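# Place a blue sponge flat on the shelf's top tier

## Task

Put one blue sponge on the upper tier of the shelf so it lies flat there, without shifting the shelf and while keeping the other sponges on it flat and separated from each other; when done, neither gripper may be in contact with any sponge.

## Robot and tools

Robot: two arms, left_arm and right_arm, each with a parallel two-finger gripper. The fingers point along the gripper's +z axis and separate along its y axis. end_effector_position is the spot between the finger pads, roughly 1 cm short of the fingertips.

Frames: the scene frame has its origin at table-top height, midway between the nominal arm bases, with +z up, +x out over the table and left_arm on the +y side (not the image's left). Each arm reports its hand pose, velocities, targets and wrist camera pose in its own base frame. Calibrated bases in the scene frame: left_arm at (+0.028, +0.365, +0.044) m, right_arm at (+0.028, -0.352, +0.027) m, both turned only slightly about z and with +z up. Fixed cameras and the table use the scene frame. Reported hand positions can be off by a few centimetres, more at long reach.

execute_actions(actions, cameras): actions is a list of actions; each action is a list of up to 15 rows, one row per 1/30 s step, and if shorter the final row is held until 15 steps pass. Every row is a single flat list of 14 numbers, each in [-1, 1], covering both arms even when one is idle: left_arm dx, dy, dz, rx, ry, rz, opening, then right_arm in the same order. dx..rz are offsets, not poses: they are measured in that arm's base axes from its Hand target as it stood when the action began (every row counts from that same start, not from the row before). Scale: 1.0 equals 0.6 m of travel or 180 degrees; rx, ry, rz form one rotation vector, turning about the Hand target's position. Repeating an offset in a later action moves the arm further. Opening is absolute, not an offset: +1 fully open (0.094 m), -1 closed. Sending 0 for all six pose numbers re-requests the current Hand target; a 0 in the opening slot is a real command (half open), so to keep a gripper unchanged resend its current opening. An empty actions list just reports state and images. cameras chooses images: omitted, null or ["all"] gives all; [] none; an unknown name voids the call.

move(target, speed, blend, opening_speed, blocking, cameras): target is one 14-number row laid out as above, or a list of up to 15 such rows; every row is an offset from the Hand targets at the move's start (not from the previous row), same 0.6 m / 180 degree scale, openings absolute. The grippers travel straight lines that finish together; the whole move is capped at 10 s. speed is top path speed in m/s, 0.002 to 0.5 (default 0.25), with rotation capped at twice that in rad/s; give one value or one per target. blend, in metres, rounds corners at intermediate targets (0 stops at each). opening_speed, 0.2 or higher, sets how fast openings change per second on the -1..+1 scale; use it near its minimum to close gently. blocking=false returns after about 0.5 s while the move continues. Paths do not avoid obstacles or the other arm. Openings of later targets are applied only after arrival and rest. Avoid paths passing close to an arm's own base; go around it.

wait(seconds 0 to 10, cameras) lets time run with commands held. stop(cameras) brakes a running move. zoom_image(camera, region=[x0, y0, x1, y1]) magnifies part of the latest image of cam_head_left, cam_head_right, cam_left_wrist or cam_right_wrist (each 896x504; region up to 504 by 504 pixels, origin top-left). read_manual(section="licences") only returns licence text. finished_scene(scene) ends the scene numbered 1 to 3 and cannot be undone; the goal must hold at that moment.

Results: robot state per arm (end_effector_position in metres, end_effector_quat_wxyz, Joint positions with gripper opening last in metres, Joint velocities, Joint torques, grip_measured on the opening scale, Hand target, Tool commands) plus images. Hand target is the last commanded pose after clipping; the next offsets start from it. Each step the commanded pose is clipped to within 100 mm and 20 degrees of the actual gripper, so one action may fall short; a resting gripper may sit a centimetre or so off its target without touching anything. A move adds a move: line such as done, off_target, moving, held or fault, plus limits (paced means the pose was clipped, held means a check withheld steps). Neither done nor off_target proves contact or no contact. grip_measured tracks the command even through contact, so it does not reveal a touch; a squeezed part reads a few mm narrower than its width. Torques include arm weight and joints 1 to 3 wrap at ±28 N m.

Cautions: sponges are soft and squash when gripped hard, so close slowly. To release, command an opening clearly above grip_measured, and never let go of something still moving. Avoid drops, slams, fast contacts and pressing far past a contact; a pinned arm keeps pushing until you command its target back past the gripper. Keep the arms from hitting each other; the clearance check does not guard gripper against gripper. Nothing may leave the table. Holding loads or stretching out heats motors: MOTOR HOT appears at 75 °C, a fault folds the arm at 90 °C and it collapses at 100 °C. Brief external tugs on a held part can occur. Don't disturb the shelf or the other sponges, and withdraw the gripper before finishing.

Each tool is called as name(argument=value, ...) on one line, values as JSON.

## Session

execute_actions(actions=[])

Scene clock: 0.00 s.
left_arm: end_effector_position=(+0.4037, +0.0232, +0.1015) grip_measured=+1.000 end_effector_quat_wxyz=(+0.592, -0.061, +0.803, -0.007) | right_arm: end_effector_position=(+0.4034, -0.0341, +0.1189) grip_measured=+1.000 end_effector_quat_wxyz=(+0.612, +0.054, +0.785, -0.084)
Joint positions: left_arm=[0.048 1.581 0.38 0.898 -0.015 -0.093 0.094] | right_arm=[0 1.563 0.378 0.94 0.199 -0.019 0.094]
Joint velocities: within noise
Joint torques (N m): no reading
Motor temperatures (°C): left_arm=[26 27 28 25 24 27 28] | right_arm=[27 29 26 27 27 28 28]
Heat: left arm: 28 °C; right arm: 29 °C.
Hand target: left_arm +0.4088, +0.0243, +0.1166; +0.610, -0.060, +0.791, -0.004 | right_arm +0.4078, -0.0355, +0.1345; +0.629, +0.060, +0.770, -0.083
Tool commands: left_gripper/opening=+1.0 right_gripper/opening=+1.0

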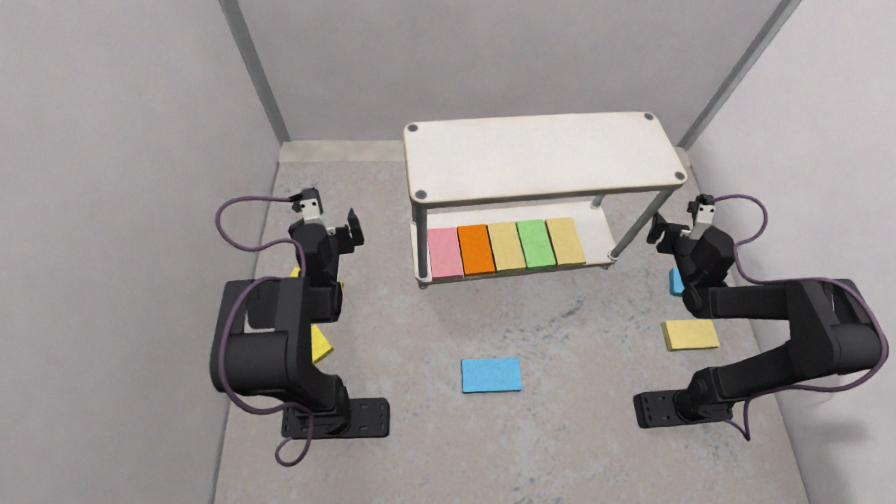

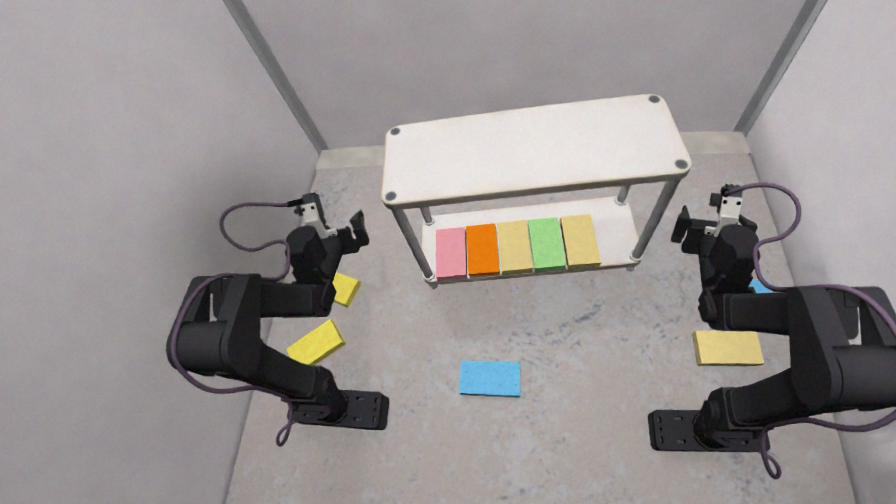

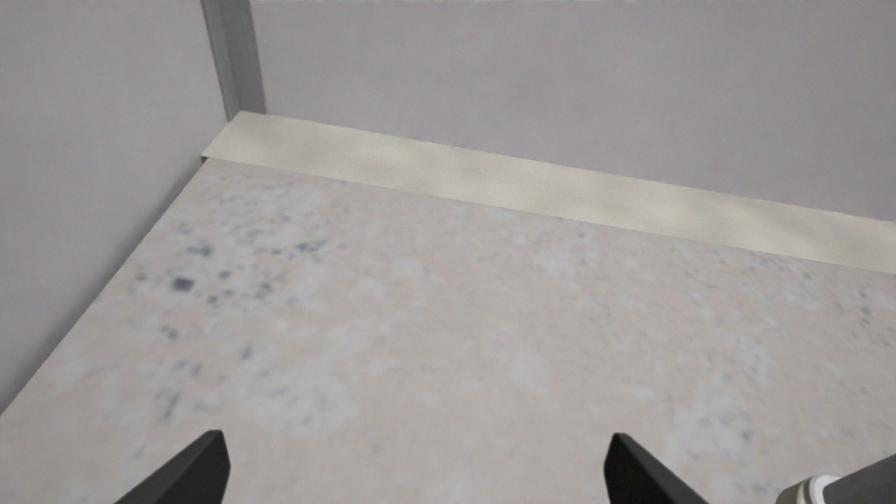

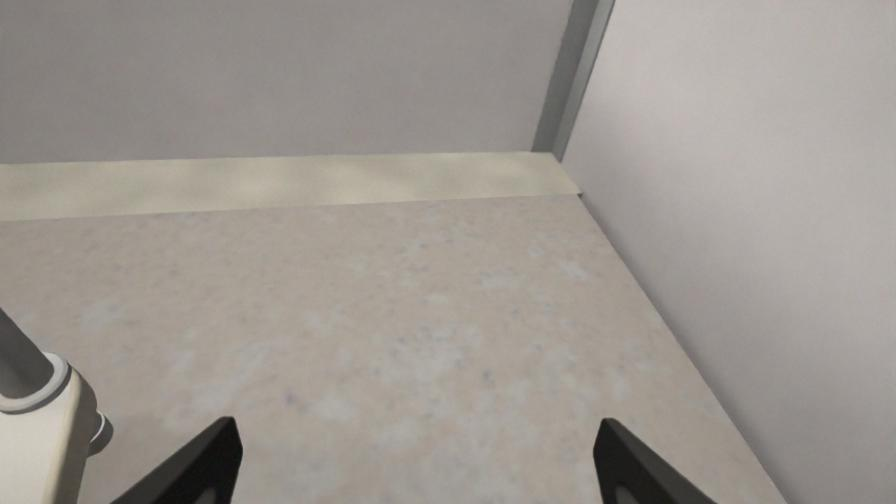

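move(target=[[-0.215,-0.207,0.106,0.08,0.075,-0.246,1,0,0,0,0,0,0,1],[-0.565,-0.54,0.089,0.160,0.149,-0.492,1,0,0,0,0,0,0,1]], blend=0.05)

Scene clock: 6.70 s.
left_arm: end_effector_position=(+0.0674, -0.2955, +0.1506) grip_measured=+1.000 end_effector_quat_wxyz=(+0.240, +0.642, +0.692, -0.225) | right_arm: end_effector_position=(+0.4034, -0.0341, +0.1189) grip_measured=+1.000 end_effector_quat_wxyz=(+0.612, +0.054, +0.785, -0.084)
Joint positions: left_arm=[-1.263 1.096 0.826 -0.644 0.148 0.182 0.094] | right_arm=[0 1.563 0.378 0.94 0.199 -0.019 0.094]
Joint velocities: within noise
Joint torques (N m): left_arm=[-0.28 -1.76 10 0.99 -0.04 -0.09] | right_arm=[-0.09 -5.97 5.05 2.25 -0.01 0]
Motor temperatures (°C): left_arm=[26 27 29 26 24 27 28] | right_arm=[27 30 27 30 27 28 28]
Heat: left arm: 29 °C; right arm: 30 °C.
Hand target: left_arm +0.0698, -0.2997, +0.1700; +0.251, +0.636, +0.692, -0.231 | right_arm +0.4078, -0.0355, +0.1345; +0.629, +0.060, +0.770, -0.083
Off the commanded pose: left_arm 0.020 m, 2 deg | right_arm 0.016 m, 3 deg.
move: off_target (left_arm, right_arm)

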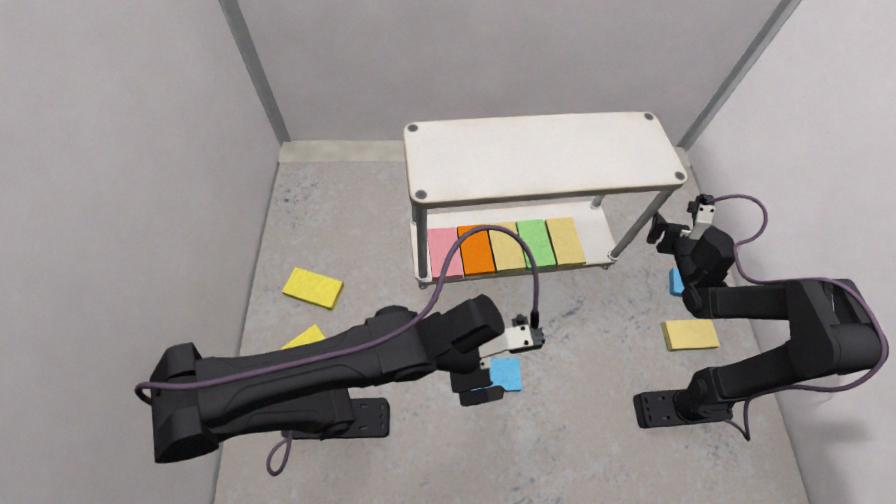

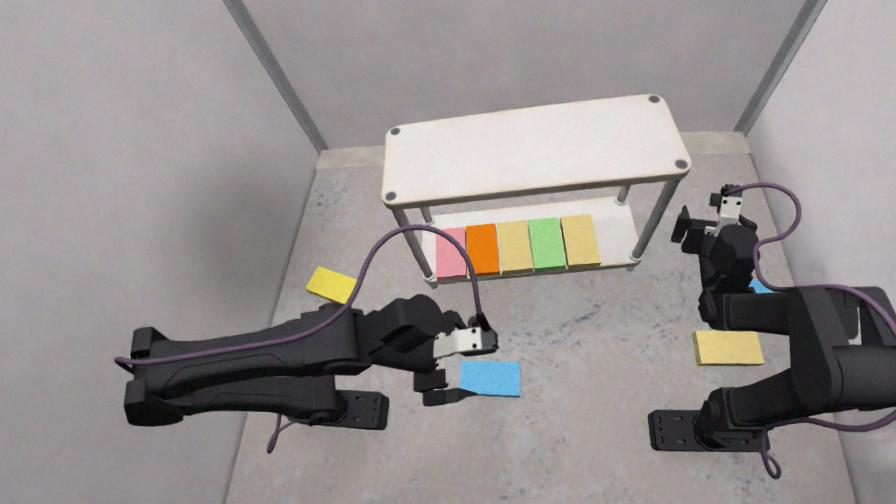

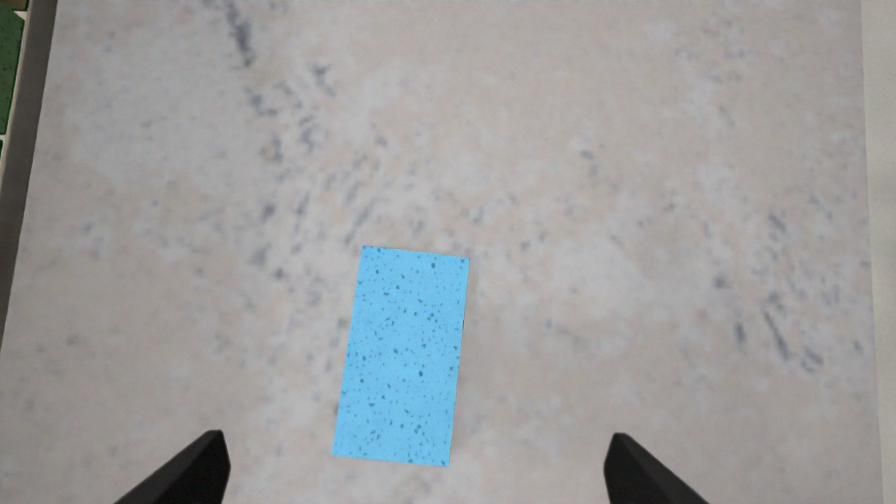

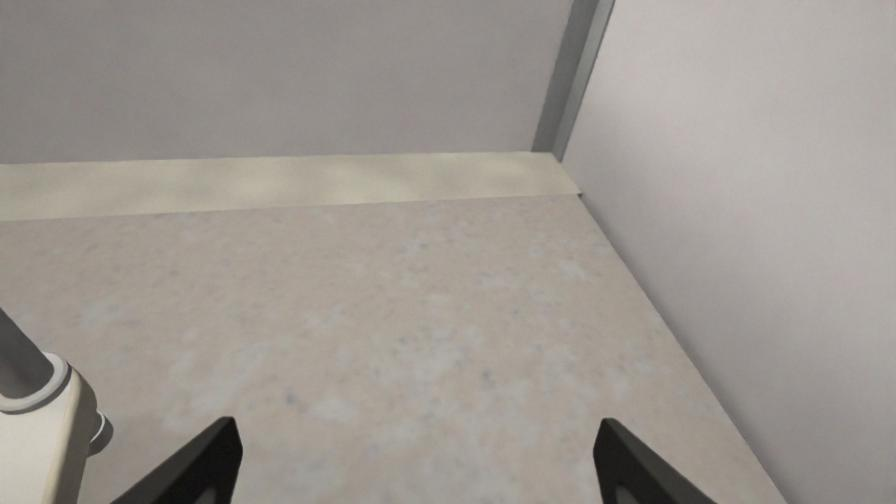

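move(target=[0.029,-0.015,-0.2,0,0,-0.033,1,0,0,0,0,0,0,1])

Scene clock: 9.87 s.
left_arm: end_effector_position=(+0.0861, -0.3039, +0.0479) grip_measured=+1.000 end_effector_quat_wxyz=(+0.225, +0.671, +0.668, -0.229) | right_arm: end_effector_position=(+0.4034, -0.0341, +0.1189) grip_measured=+1.000 end_effector_quat_wxyz=(+0.612, +0.054, +0.785, -0.084)
Joint positions: left_arm=[-1.156 1.328 0.556 -0.189 0.254 0.34 0.094] | right_arm=[0 1.563 0.378 0.94 0.199 -0.019 0.094]
Joint velocities: within noise
Joint torques (N m): left_arm=[0.51 -2.58 3.75 1.69 0.36 0.05] | right_arm=[-0.08 -5.96 5.05 2.25 -0.01 0]
Motor temperatures (°C): left_arm=[26 27 30 26 24 27 28] | right_arm=[27 31 27 30 27 28 28]
Heat: left arm: 30 °C; right arm: 31 °C.
Hand target: left_arm +0.0872, -0.3087, +0.0500; +0.239, +0.671, +0.658, -0.244 | right_arm +0.4078, -0.0355, +0.1345; +0.629, +0.060, +0.770, -0.083
Off the commanded pose: left_arm 0.005 m, 3 deg | right_arm 0.016 m, 3 deg.
move: off_target (left_arm, right_arm)

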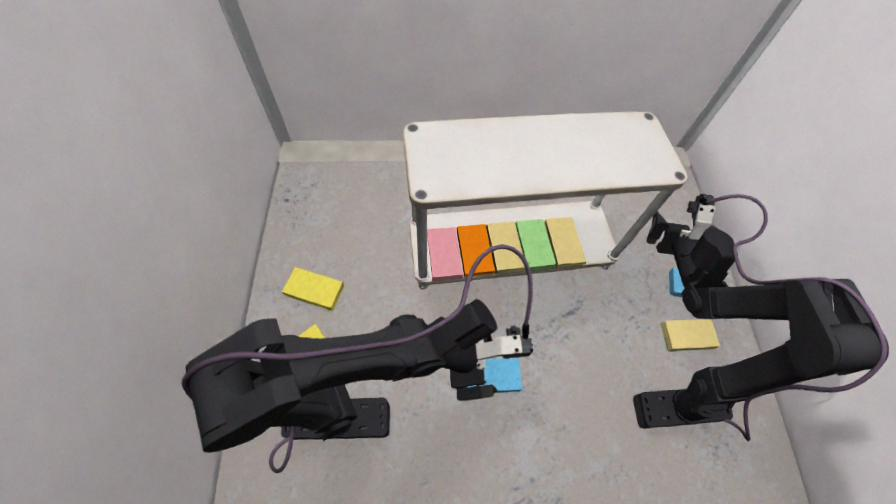

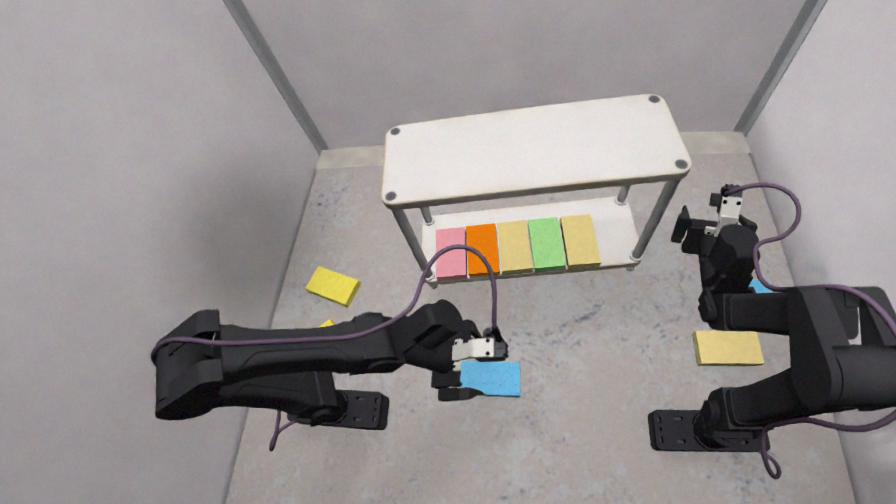

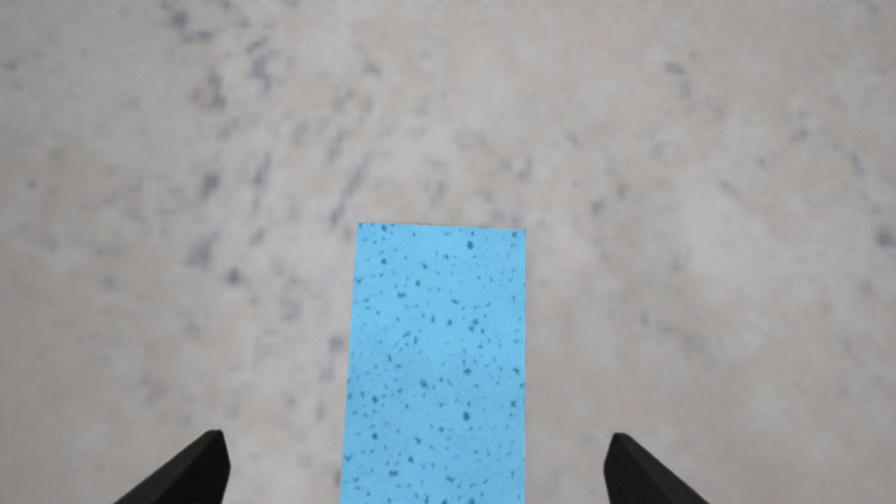

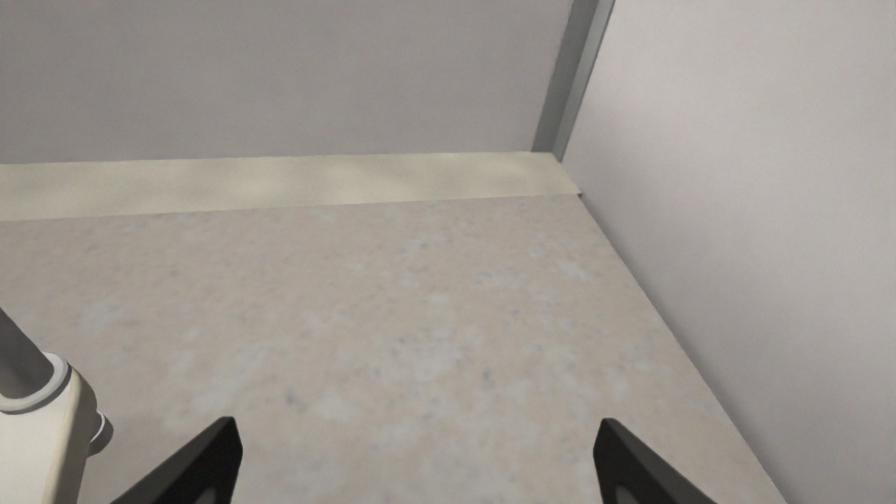

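move(target=[0.001,0.002,-0.123,0,0,0,1,0,0,0,0,0,0,1], speed=0.12)

Scene clock: 11.93 s.
left_arm: end_effector_position=(+0.0861, -0.3028, -0.0280) grip_measured=+1.000 end_effector_quat_wxyz=(+0.226, +0.677, +0.662, -0.227) | right_arm: end_effector_position=(+0.4034, -0.0341, +0.1189) grip_measured=+1.000 end_effector_quat_wxyz=(+0.612, +0.054, +0.785, -0.084)
Joint positions: left_arm=[-1.153 1.627 0.398 0.265 0.257 0.36 0.094] | right_arm=[0 1.563 0.378 0.94 0.199 -0.019 0.094]
Joint velocities: within noise
Joint torques (N m): left_arm=[0.59 -3.28 2.59 1.69 0.35 -0.03] | right_arm=[-0.09 -5.96 5.05 2.25 -0.01 0]
Motor temperatures (°C): left_arm=[26 27 30 27 24 27 28] | right_arm=[27 31 27 31 27 28 28]
Heat: left arm: 30 °C; right arm: 31 °C.
Hand target: left_arm +0.0878, -0.3075, -0.0238; +0.239, +0.671, +0.658, -0.244 | right_arm +0.4078, -0.0355, +0.1345; +0.629, +0.060, +0.770, -0.083
Off the commanded pose: left_arm 0.007 m, 3 deg | right_arm 0.016 m, 3 deg.
move: off_target (left_arm, right_arm)

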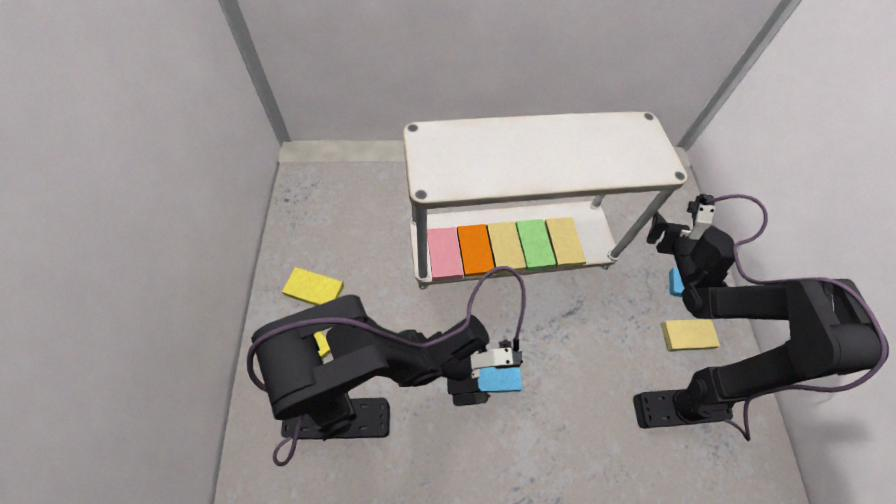

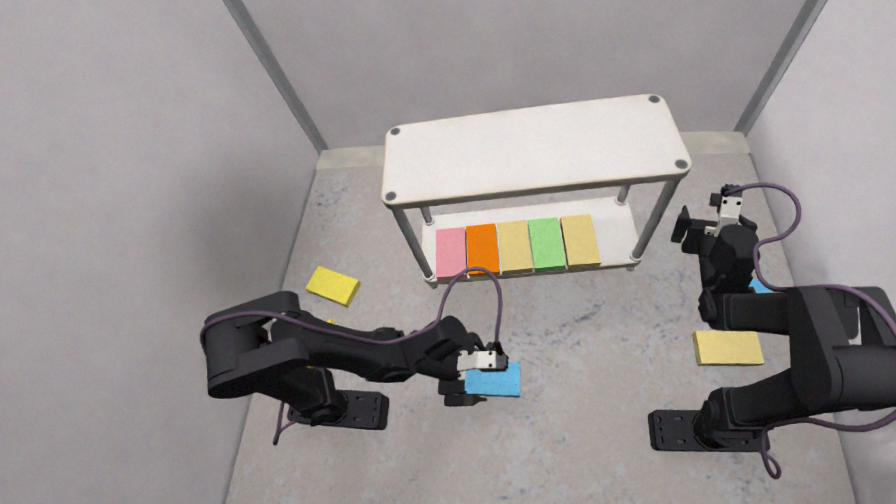

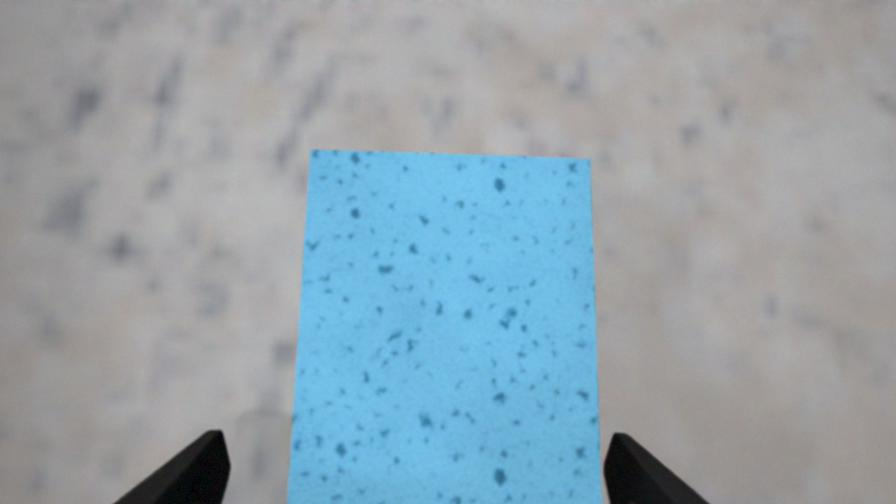

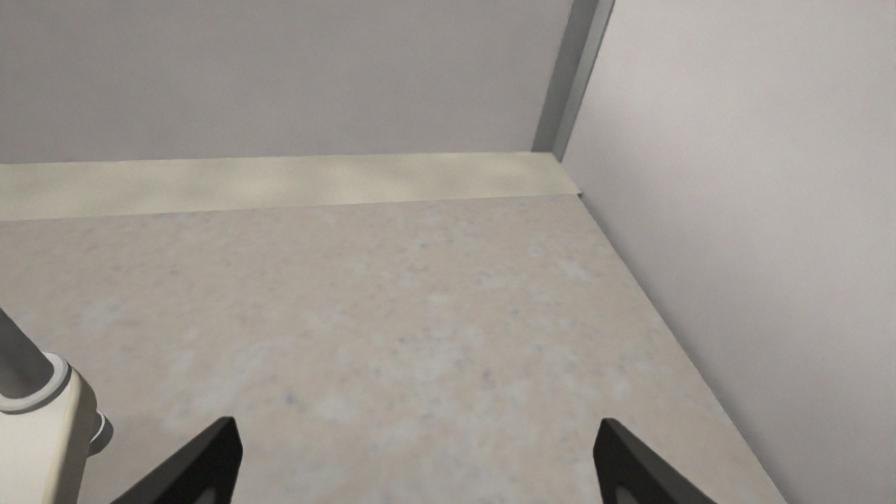

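move(target=[-0.004,0,0,0,0,0,0.15,0,0,0,0,0,0,1], opening_speed=0.7, cameras=["cam_left_wrist"])

move(target=[0,0,0.25,0,0,0,0.15,0,0,0,0,0,0,1])

Scene clock: 13.87 s.
left_arm: end_effector_position=(+0.0866, -0.3039, -0.0271) grip_measured=+0.344 end_effector_quat_wxyz=(+0.228, +0.676, +0.662, -0.228) | right_arm: end_effector_position=(+0.4034, -0.0341, +0.1189) grip_measured=+1.000 end_effector_quat_wxyz=(+0.612, +0.054, +0.785, -0.084)
Joint positions: left_arm=[-1.153 1.627 0.398 0.271 0.257 0.357 0.063] | right_arm=[0 1.563 0.378 0.94 0.199 -0.019 0.094]
Joint velocities: within noise
Joint torques (N m): left_arm=[-0.17 -3.52 2.24 1.67 0.29 -0.09] | right_arm=[-0.1 -5.96 5.05 2.25 -0.01 0]
Motor temperatures (°C): left_arm=[26 27 29 27 24 27 28] | right_arm=[27 31 27 32 27 28 28]
Heat: left arm: 29 °C; right arm: 32 °C.
Hand target: left_arm +0.0854, -0.3075, -0.0238; +0.239, +0.671, +0.658, -0.244 | right_arm +0.4078, -0.0355, +0.1345; +0.629, +0.060, +0.770, -0.083
Off the commanded pose: left_arm 0.005 m, 2 deg | right_arm 0.016 m, 3 deg.
move: off_target (right_arm)
Images, in order (width x height): cam_left_wrist 896x504.

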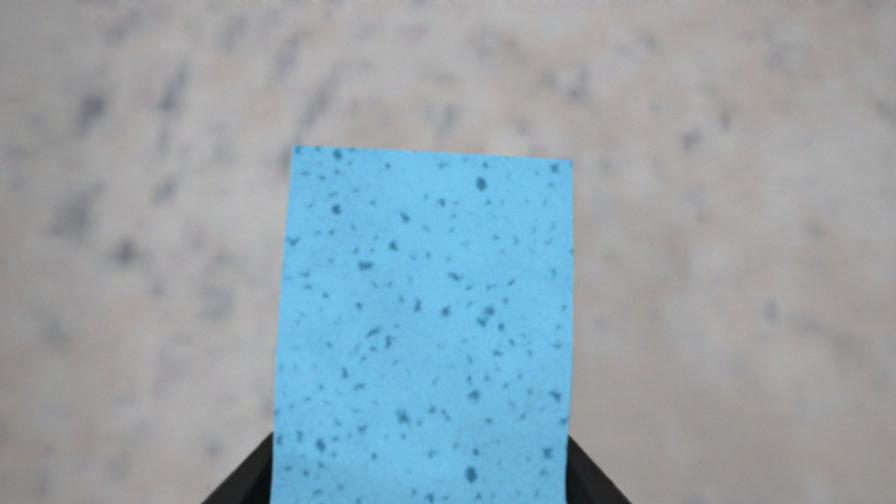

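Scene clock: 15.67 s.
left_arm: end_effector_position=(+0.0849, -0.3001, +0.1082) grip_measured=+0.342 end_effector_quat_wxyz=(+0.232, +0.671, +0.665, -0.232) | right_arm: end_effector_position=(+0.4034, -0.0341, +0.1189) grip_measured=+1.000 end_effector_quat_wxyz=(+0.612, +0.054, +0.785, -0.084)
Joint positions: left_arm=[-1.153 1.188 0.714 -0.472 0.257 0.343 0.063] | right_arm=[0 1.563 0.378 0.94 0.199 -0.019 0.094]
Joint velocities: within noise
Joint torques (N m): left_arm=[-0.23 -2.13 9.61 0.95 0.28 0.05] | right_arm=[-0.09 -5.96 5.04 2.25 -0.01 0]
Motor temperatures (°C): left_arm=[26 27 30 27 24 27 28] | right_arm=[27 31 27 32 27 28 28]
Heat: left arm: 30 °C; right arm: 32 °C.
Hand target: left_arm +0.0854, -0.3075, +0.1262; +0.239, +0.671, +0.658, -0.244 | right_arm +0.4078, -0.0355, +0.1345; +0.629, +0.060, +0.770, -0.083
Off the commanded pose: left_arm 0.020 m, 2 deg | right_arm 0.016 m, 3 deg.
move: off_target (left_arm, right_arm)

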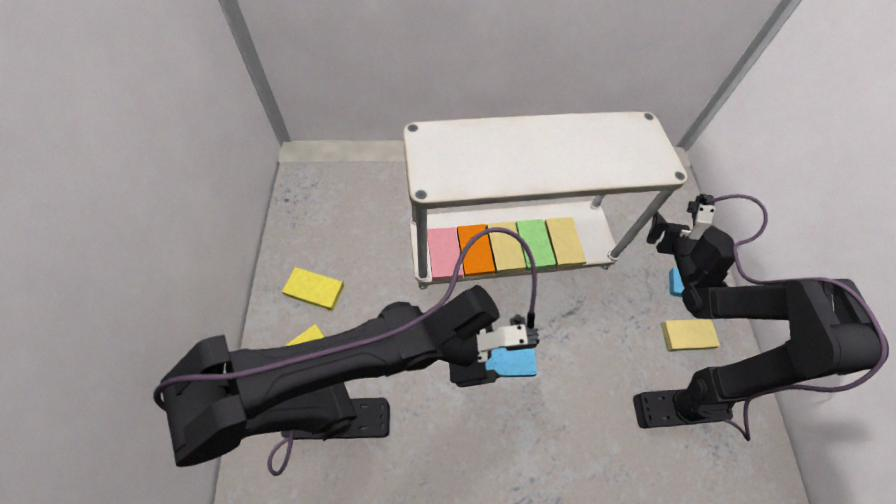

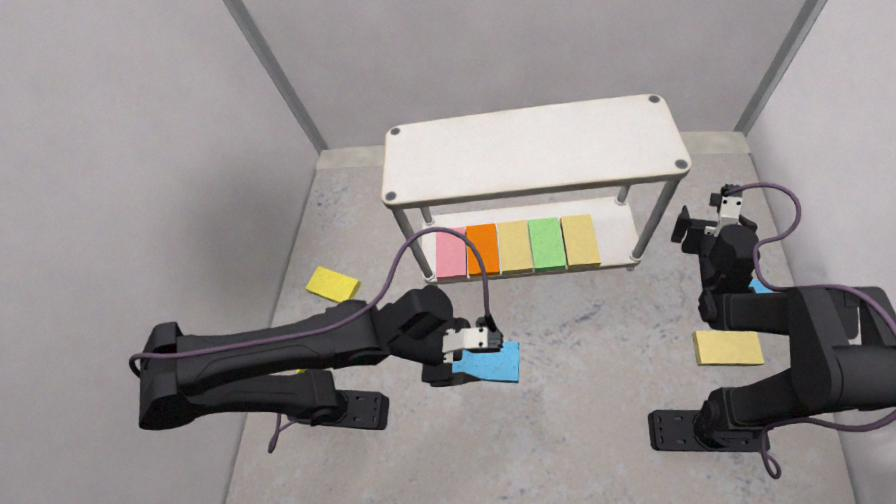

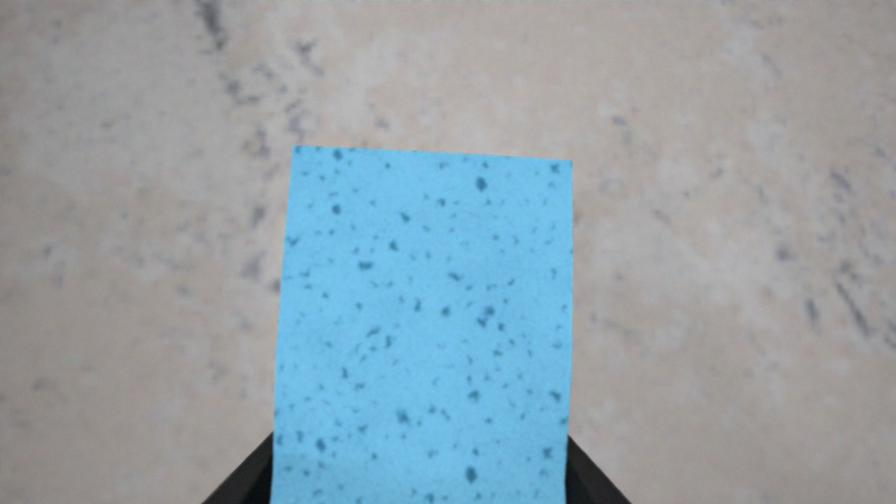

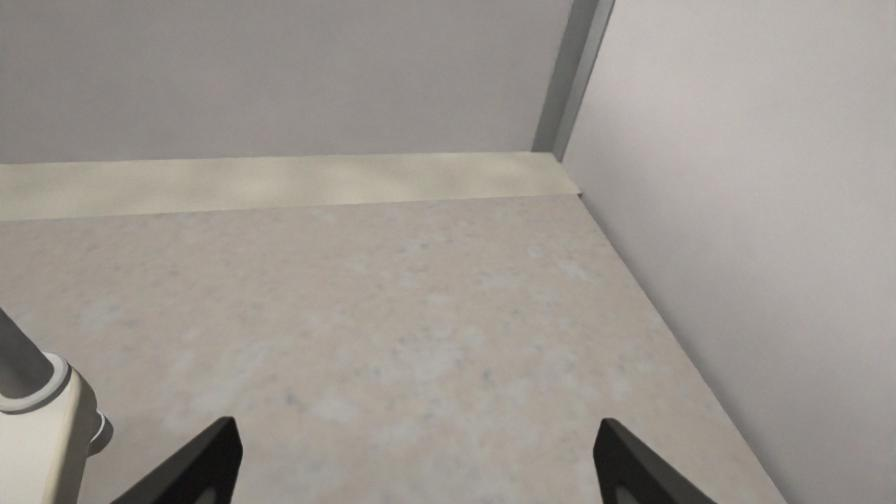

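move(target=[[0.091,0.129,0.256,0,0,0.12,0.15,0,0,0,0,0,0,1],[0.224,0.3125,0.39,0,0,0.344,0.15,0,0,0,0,0,0,1]], blend=0.05)

Scene clock: 20.23 s.
left_arm: end_effector_position=(+0.2241, -0.1257, +0.3488) grip_measured=+0.342 end_effector_quat_wxyz=(+0.322, +0.243, +0.911, -0.088) | right_arm: end_effector_position=(+0.4034, -0.0341, +0.1189) grip_measured=+1.000 end_effector_quat_wxyz=(+0.612, +0.054, +0.785, -0.084)
Joint positions: left_arm=[-0.505 1.191 1.736 -1.435 0.014 0.012 0.063] | right_arm=[0 1.563 0.378 0.94 0.199 -0.019 0.094]
Joint velocities: within noise
Joint torques (N m): left_arm=[0.46 -0.81 7.62 1 -0.1 -0.09] | right_arm=[-0.09 -5.96 5.05 2.25 -0.01 0]
Motor temperatures (°C): left_arm=[26 27 30 27 24 27 28] | right_arm=[27 32 27 33 27 28 28]
Heat: left arm: 30 °C; right arm: 33 °C.
Hand target: left_arm +0.2198, -0.1200, +0.3602; +0.330, +0.237, +0.910, -0.086 | right_arm +0.4078, -0.0355, +0.1345; +0.629, +0.060, +0.770, -0.083
Off the commanded pose: left_arm 0.013 m, 1 deg | right_arm 0.016 m, 3 deg.
move: off_target (left_arm, right_arm)

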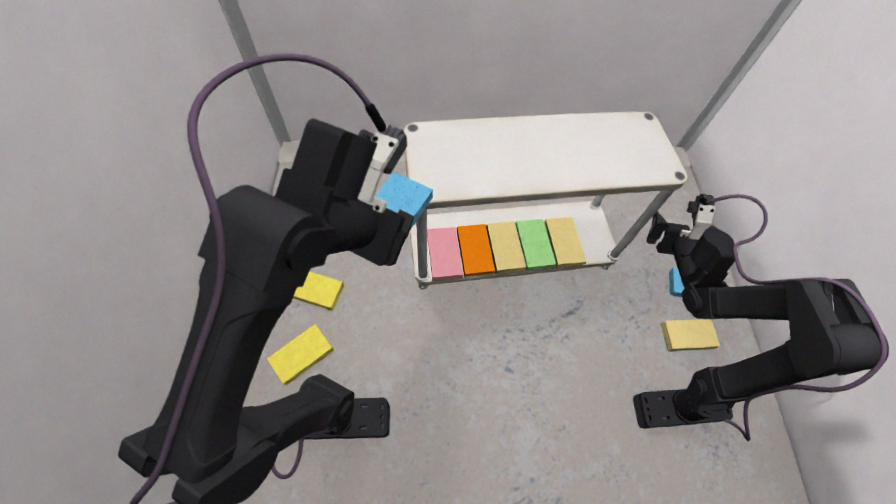

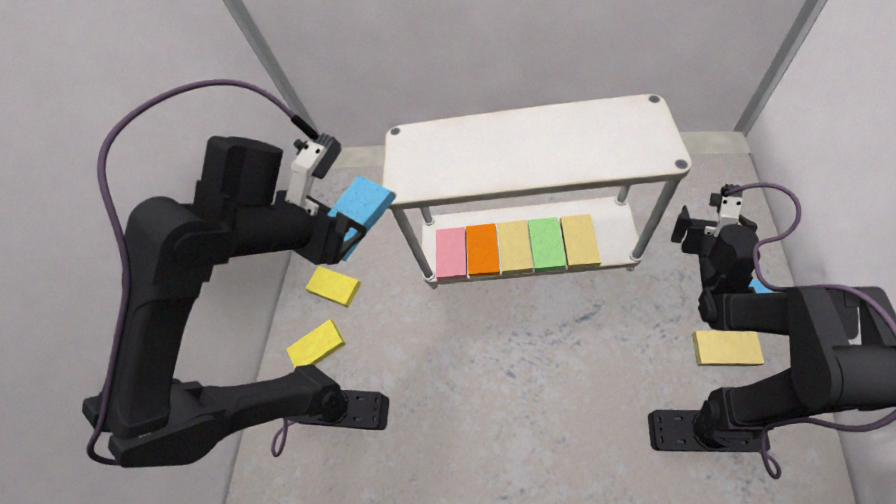

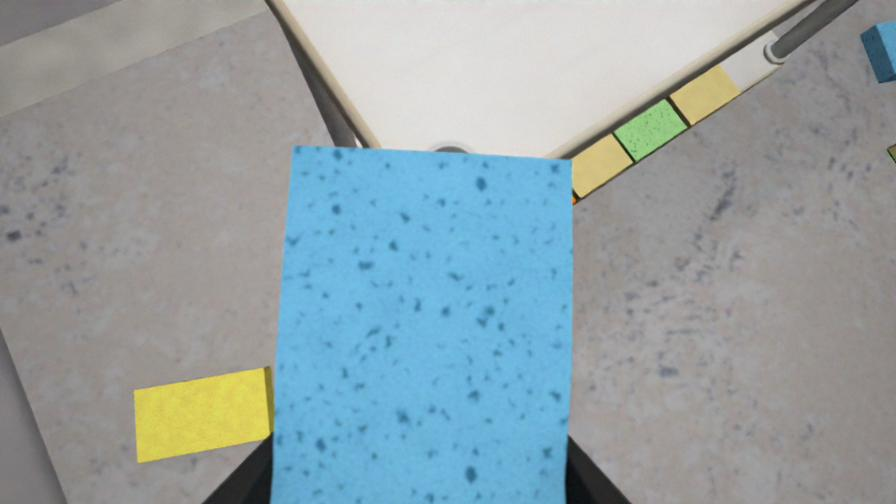

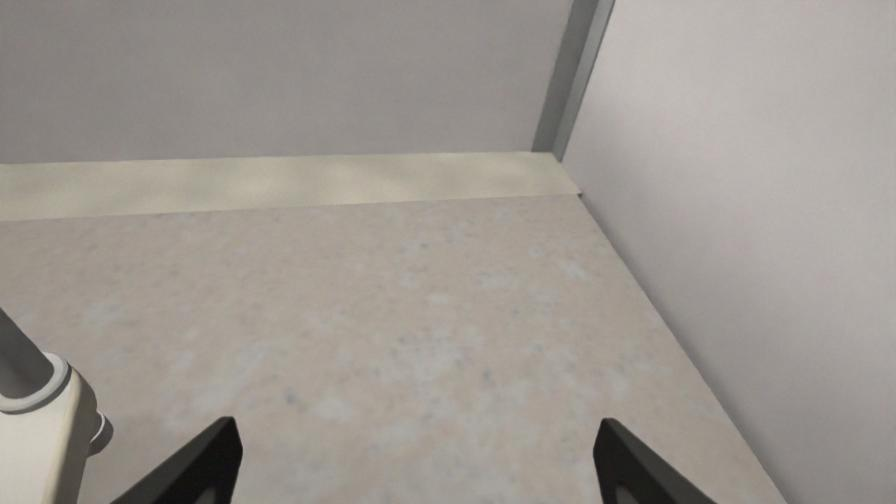

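move(target=[[0.0,0.0,0.02,-0.079,-0.08,-0.168,0.15,0,0,0,0,0,0,1],[0.295,-0.255,0.041,-0.079,-0.08,-0.168,0.15,0,0,0,0,0,0,1]], blend=0.03)

Scene clock: 24.77 s.
left_arm: end_effector_position=(+0.3926, -0.2731, +0.3628) grip_measured=+0.342 end_effector_quat_wxyz=(+0.404, +0.430, +0.766, -0.255) | right_arm: end_effector_position=(+0.4034, -0.0341, +0.1189) grip_measured=+1.000 end_effector_quat_wxyz=(+0.612, +0.054, +0.785, -0.084)
Joint positions: left_arm=[-0.418 1.799 2.093 -0.979 0.537 0.346 0.063] | right_arm=[0 1.563 0.378 0.94 0.199 -0.019 0.094]
Joint velocities: within noise
Joint torques (N m): left_arm=[-0.29 -6.5 8.96 1.59 0.11 -0.08] | right_arm=[-0.09 -5.96 5.05 2.25 -0.02 0]
Motor temperatures (°C): left_arm=[26 27 31 27 25 27 28] | right_arm=[27 32 27 34 27 28 28]
Heat: left arm: 31 °C; right arm: 34 °C.
Hand target: left_arm +0.3968, -0.2730, +0.3848; +0.433, +0.431, +0.751, -0.249 | right_arm +0.4078, -0.0355, +0.1345; +0.629, +0.060, +0.770, -0.083
Off the commanded pose: left_arm 0.022 m, 4 deg | right_arm 0.016 m, 3 deg.
move: off_target (left_arm, right_arm)

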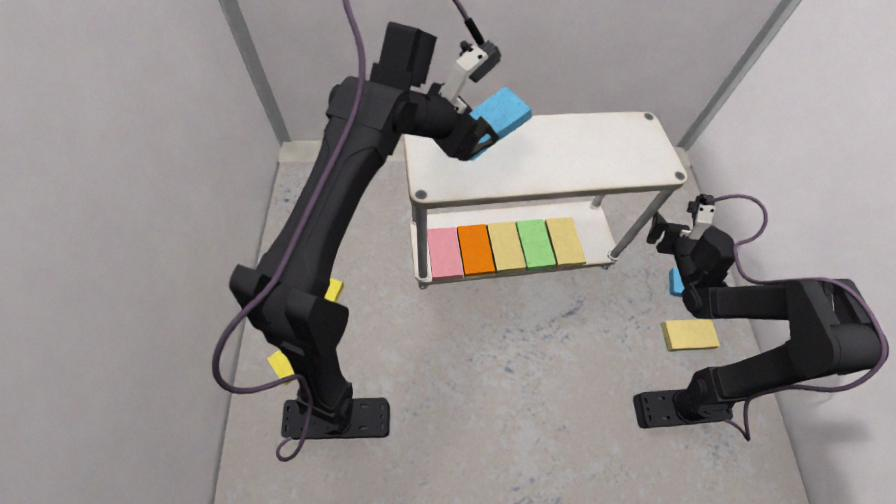

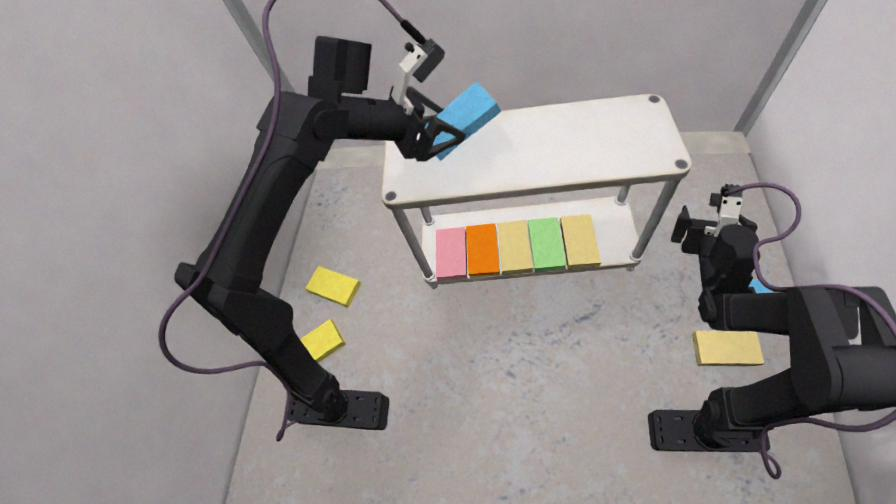

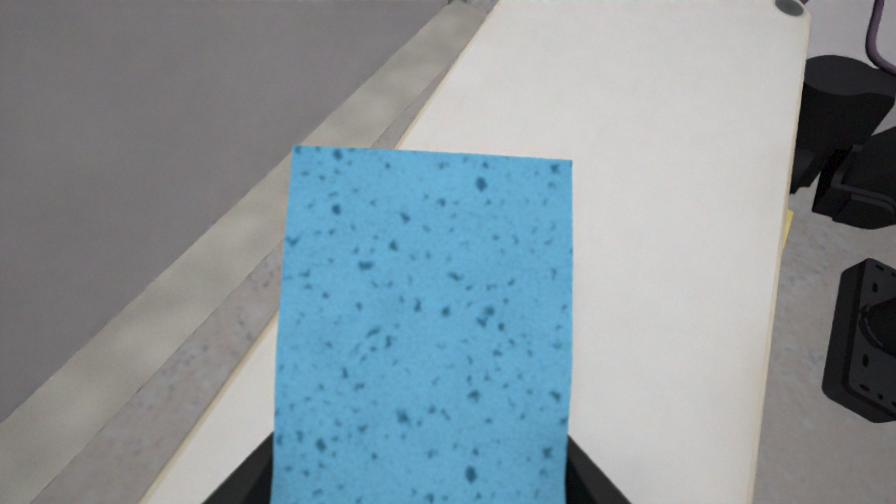

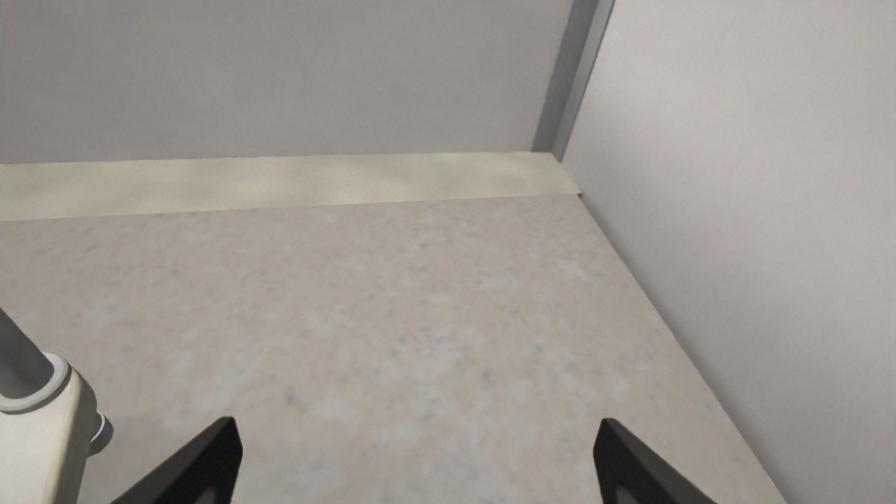

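move(target=[0,0,-0.058,0.0625,0.036,0,0.15,0,0,0,0,0,0,1], speed=0.15)

Scene clock: 27.40 s.
left_arm: end_effector_position=(+0.4031, -0.2696, +0.3416) grip_measured=+0.342 end_effector_quat_wxyz=(+0.343, +0.447, +0.802, -0.200) | right_arm: end_effector_position=(+0.4034, -0.0341, +0.1189) grip_measured=+1.000 end_effector_quat_wxyz=(+0.612, +0.054, +0.785, -0.084)
Joint positions: left_arm=[-0.441 1.992 2.423 -1.279 0.421 0.415 0.063] | right_arm=[0 1.563 0.378 0.94 0.199 -0.019 0.094]
Joint velocities: within noise
Joint torques (N m): left_arm=[-0.44 -7.08 8.24 1.02 0.11 0.06] | right_arm=[-0.1 -5.97 5.05 2.26 -0.01 0]
Motor temperatures (°C): left_arm=[26 28 31 27 25 27 29] | right_arm=[27 32 28 34 27 28 28]
Heat: left arm: 31 °C; right arm: 34 °C.
Hand target: left_arm +0.3968, -0.2730, +0.3500; +0.345, +0.457, +0.796, -0.198 | right_arm +0.4078, -0.0355, +0.1345; +0.629, +0.060, +0.770, -0.083
Off the commanded pose: left_arm 0.011 m, 1 deg | right_arm 0.016 m, 3 deg.
move: off_target (left_arm, right_arm)

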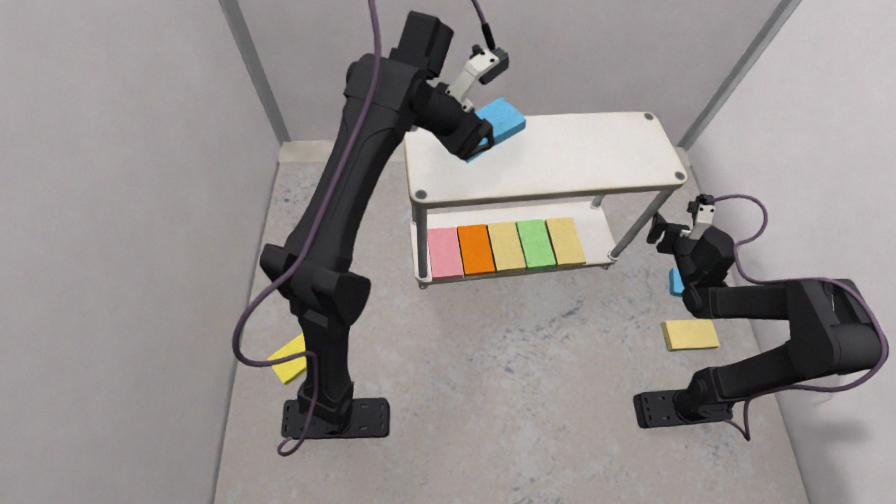

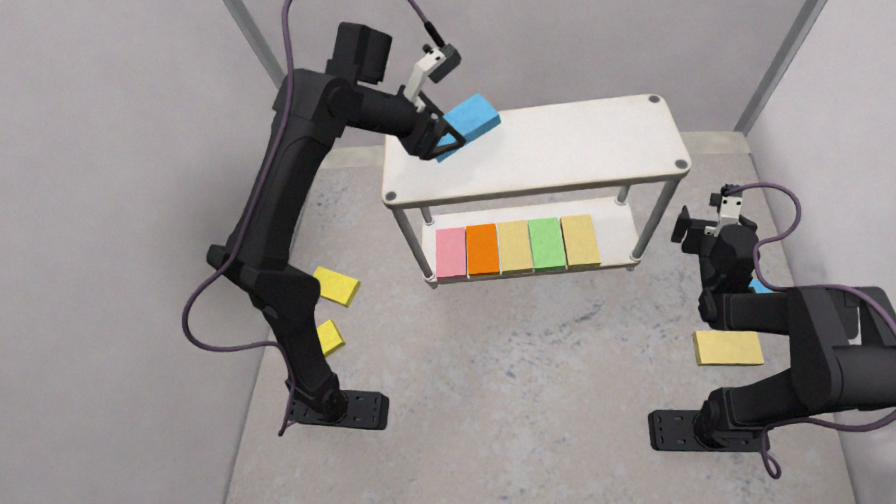

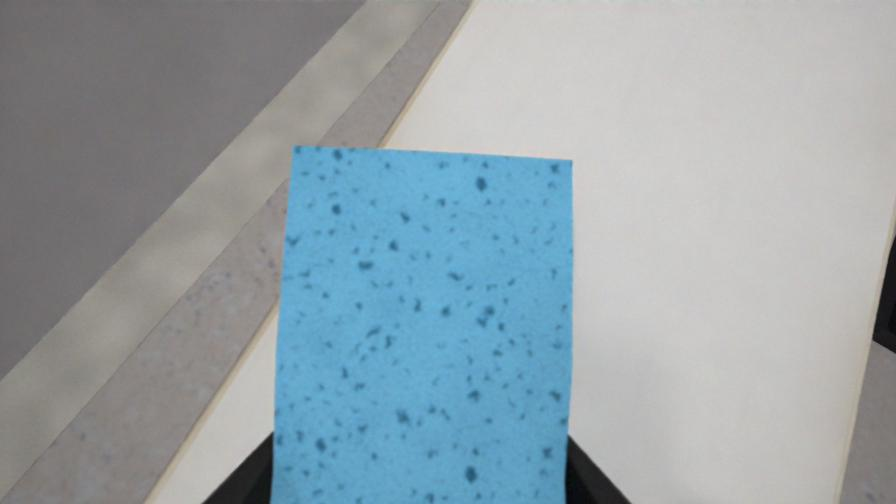

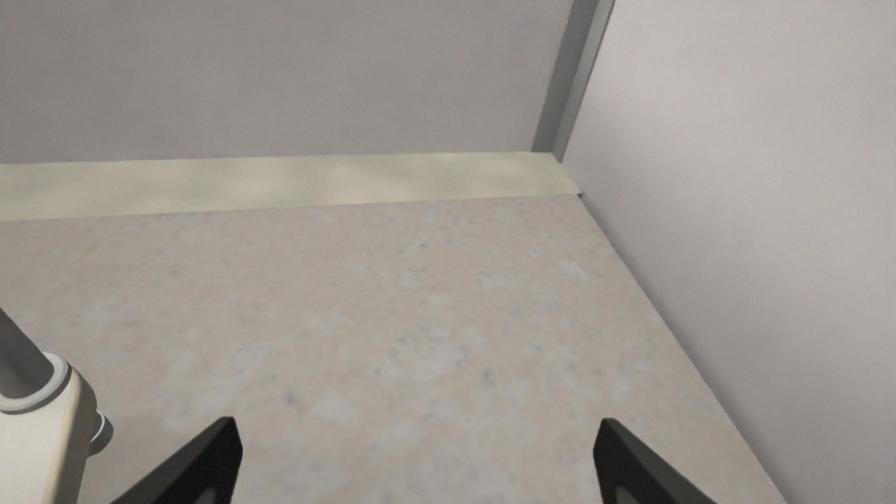

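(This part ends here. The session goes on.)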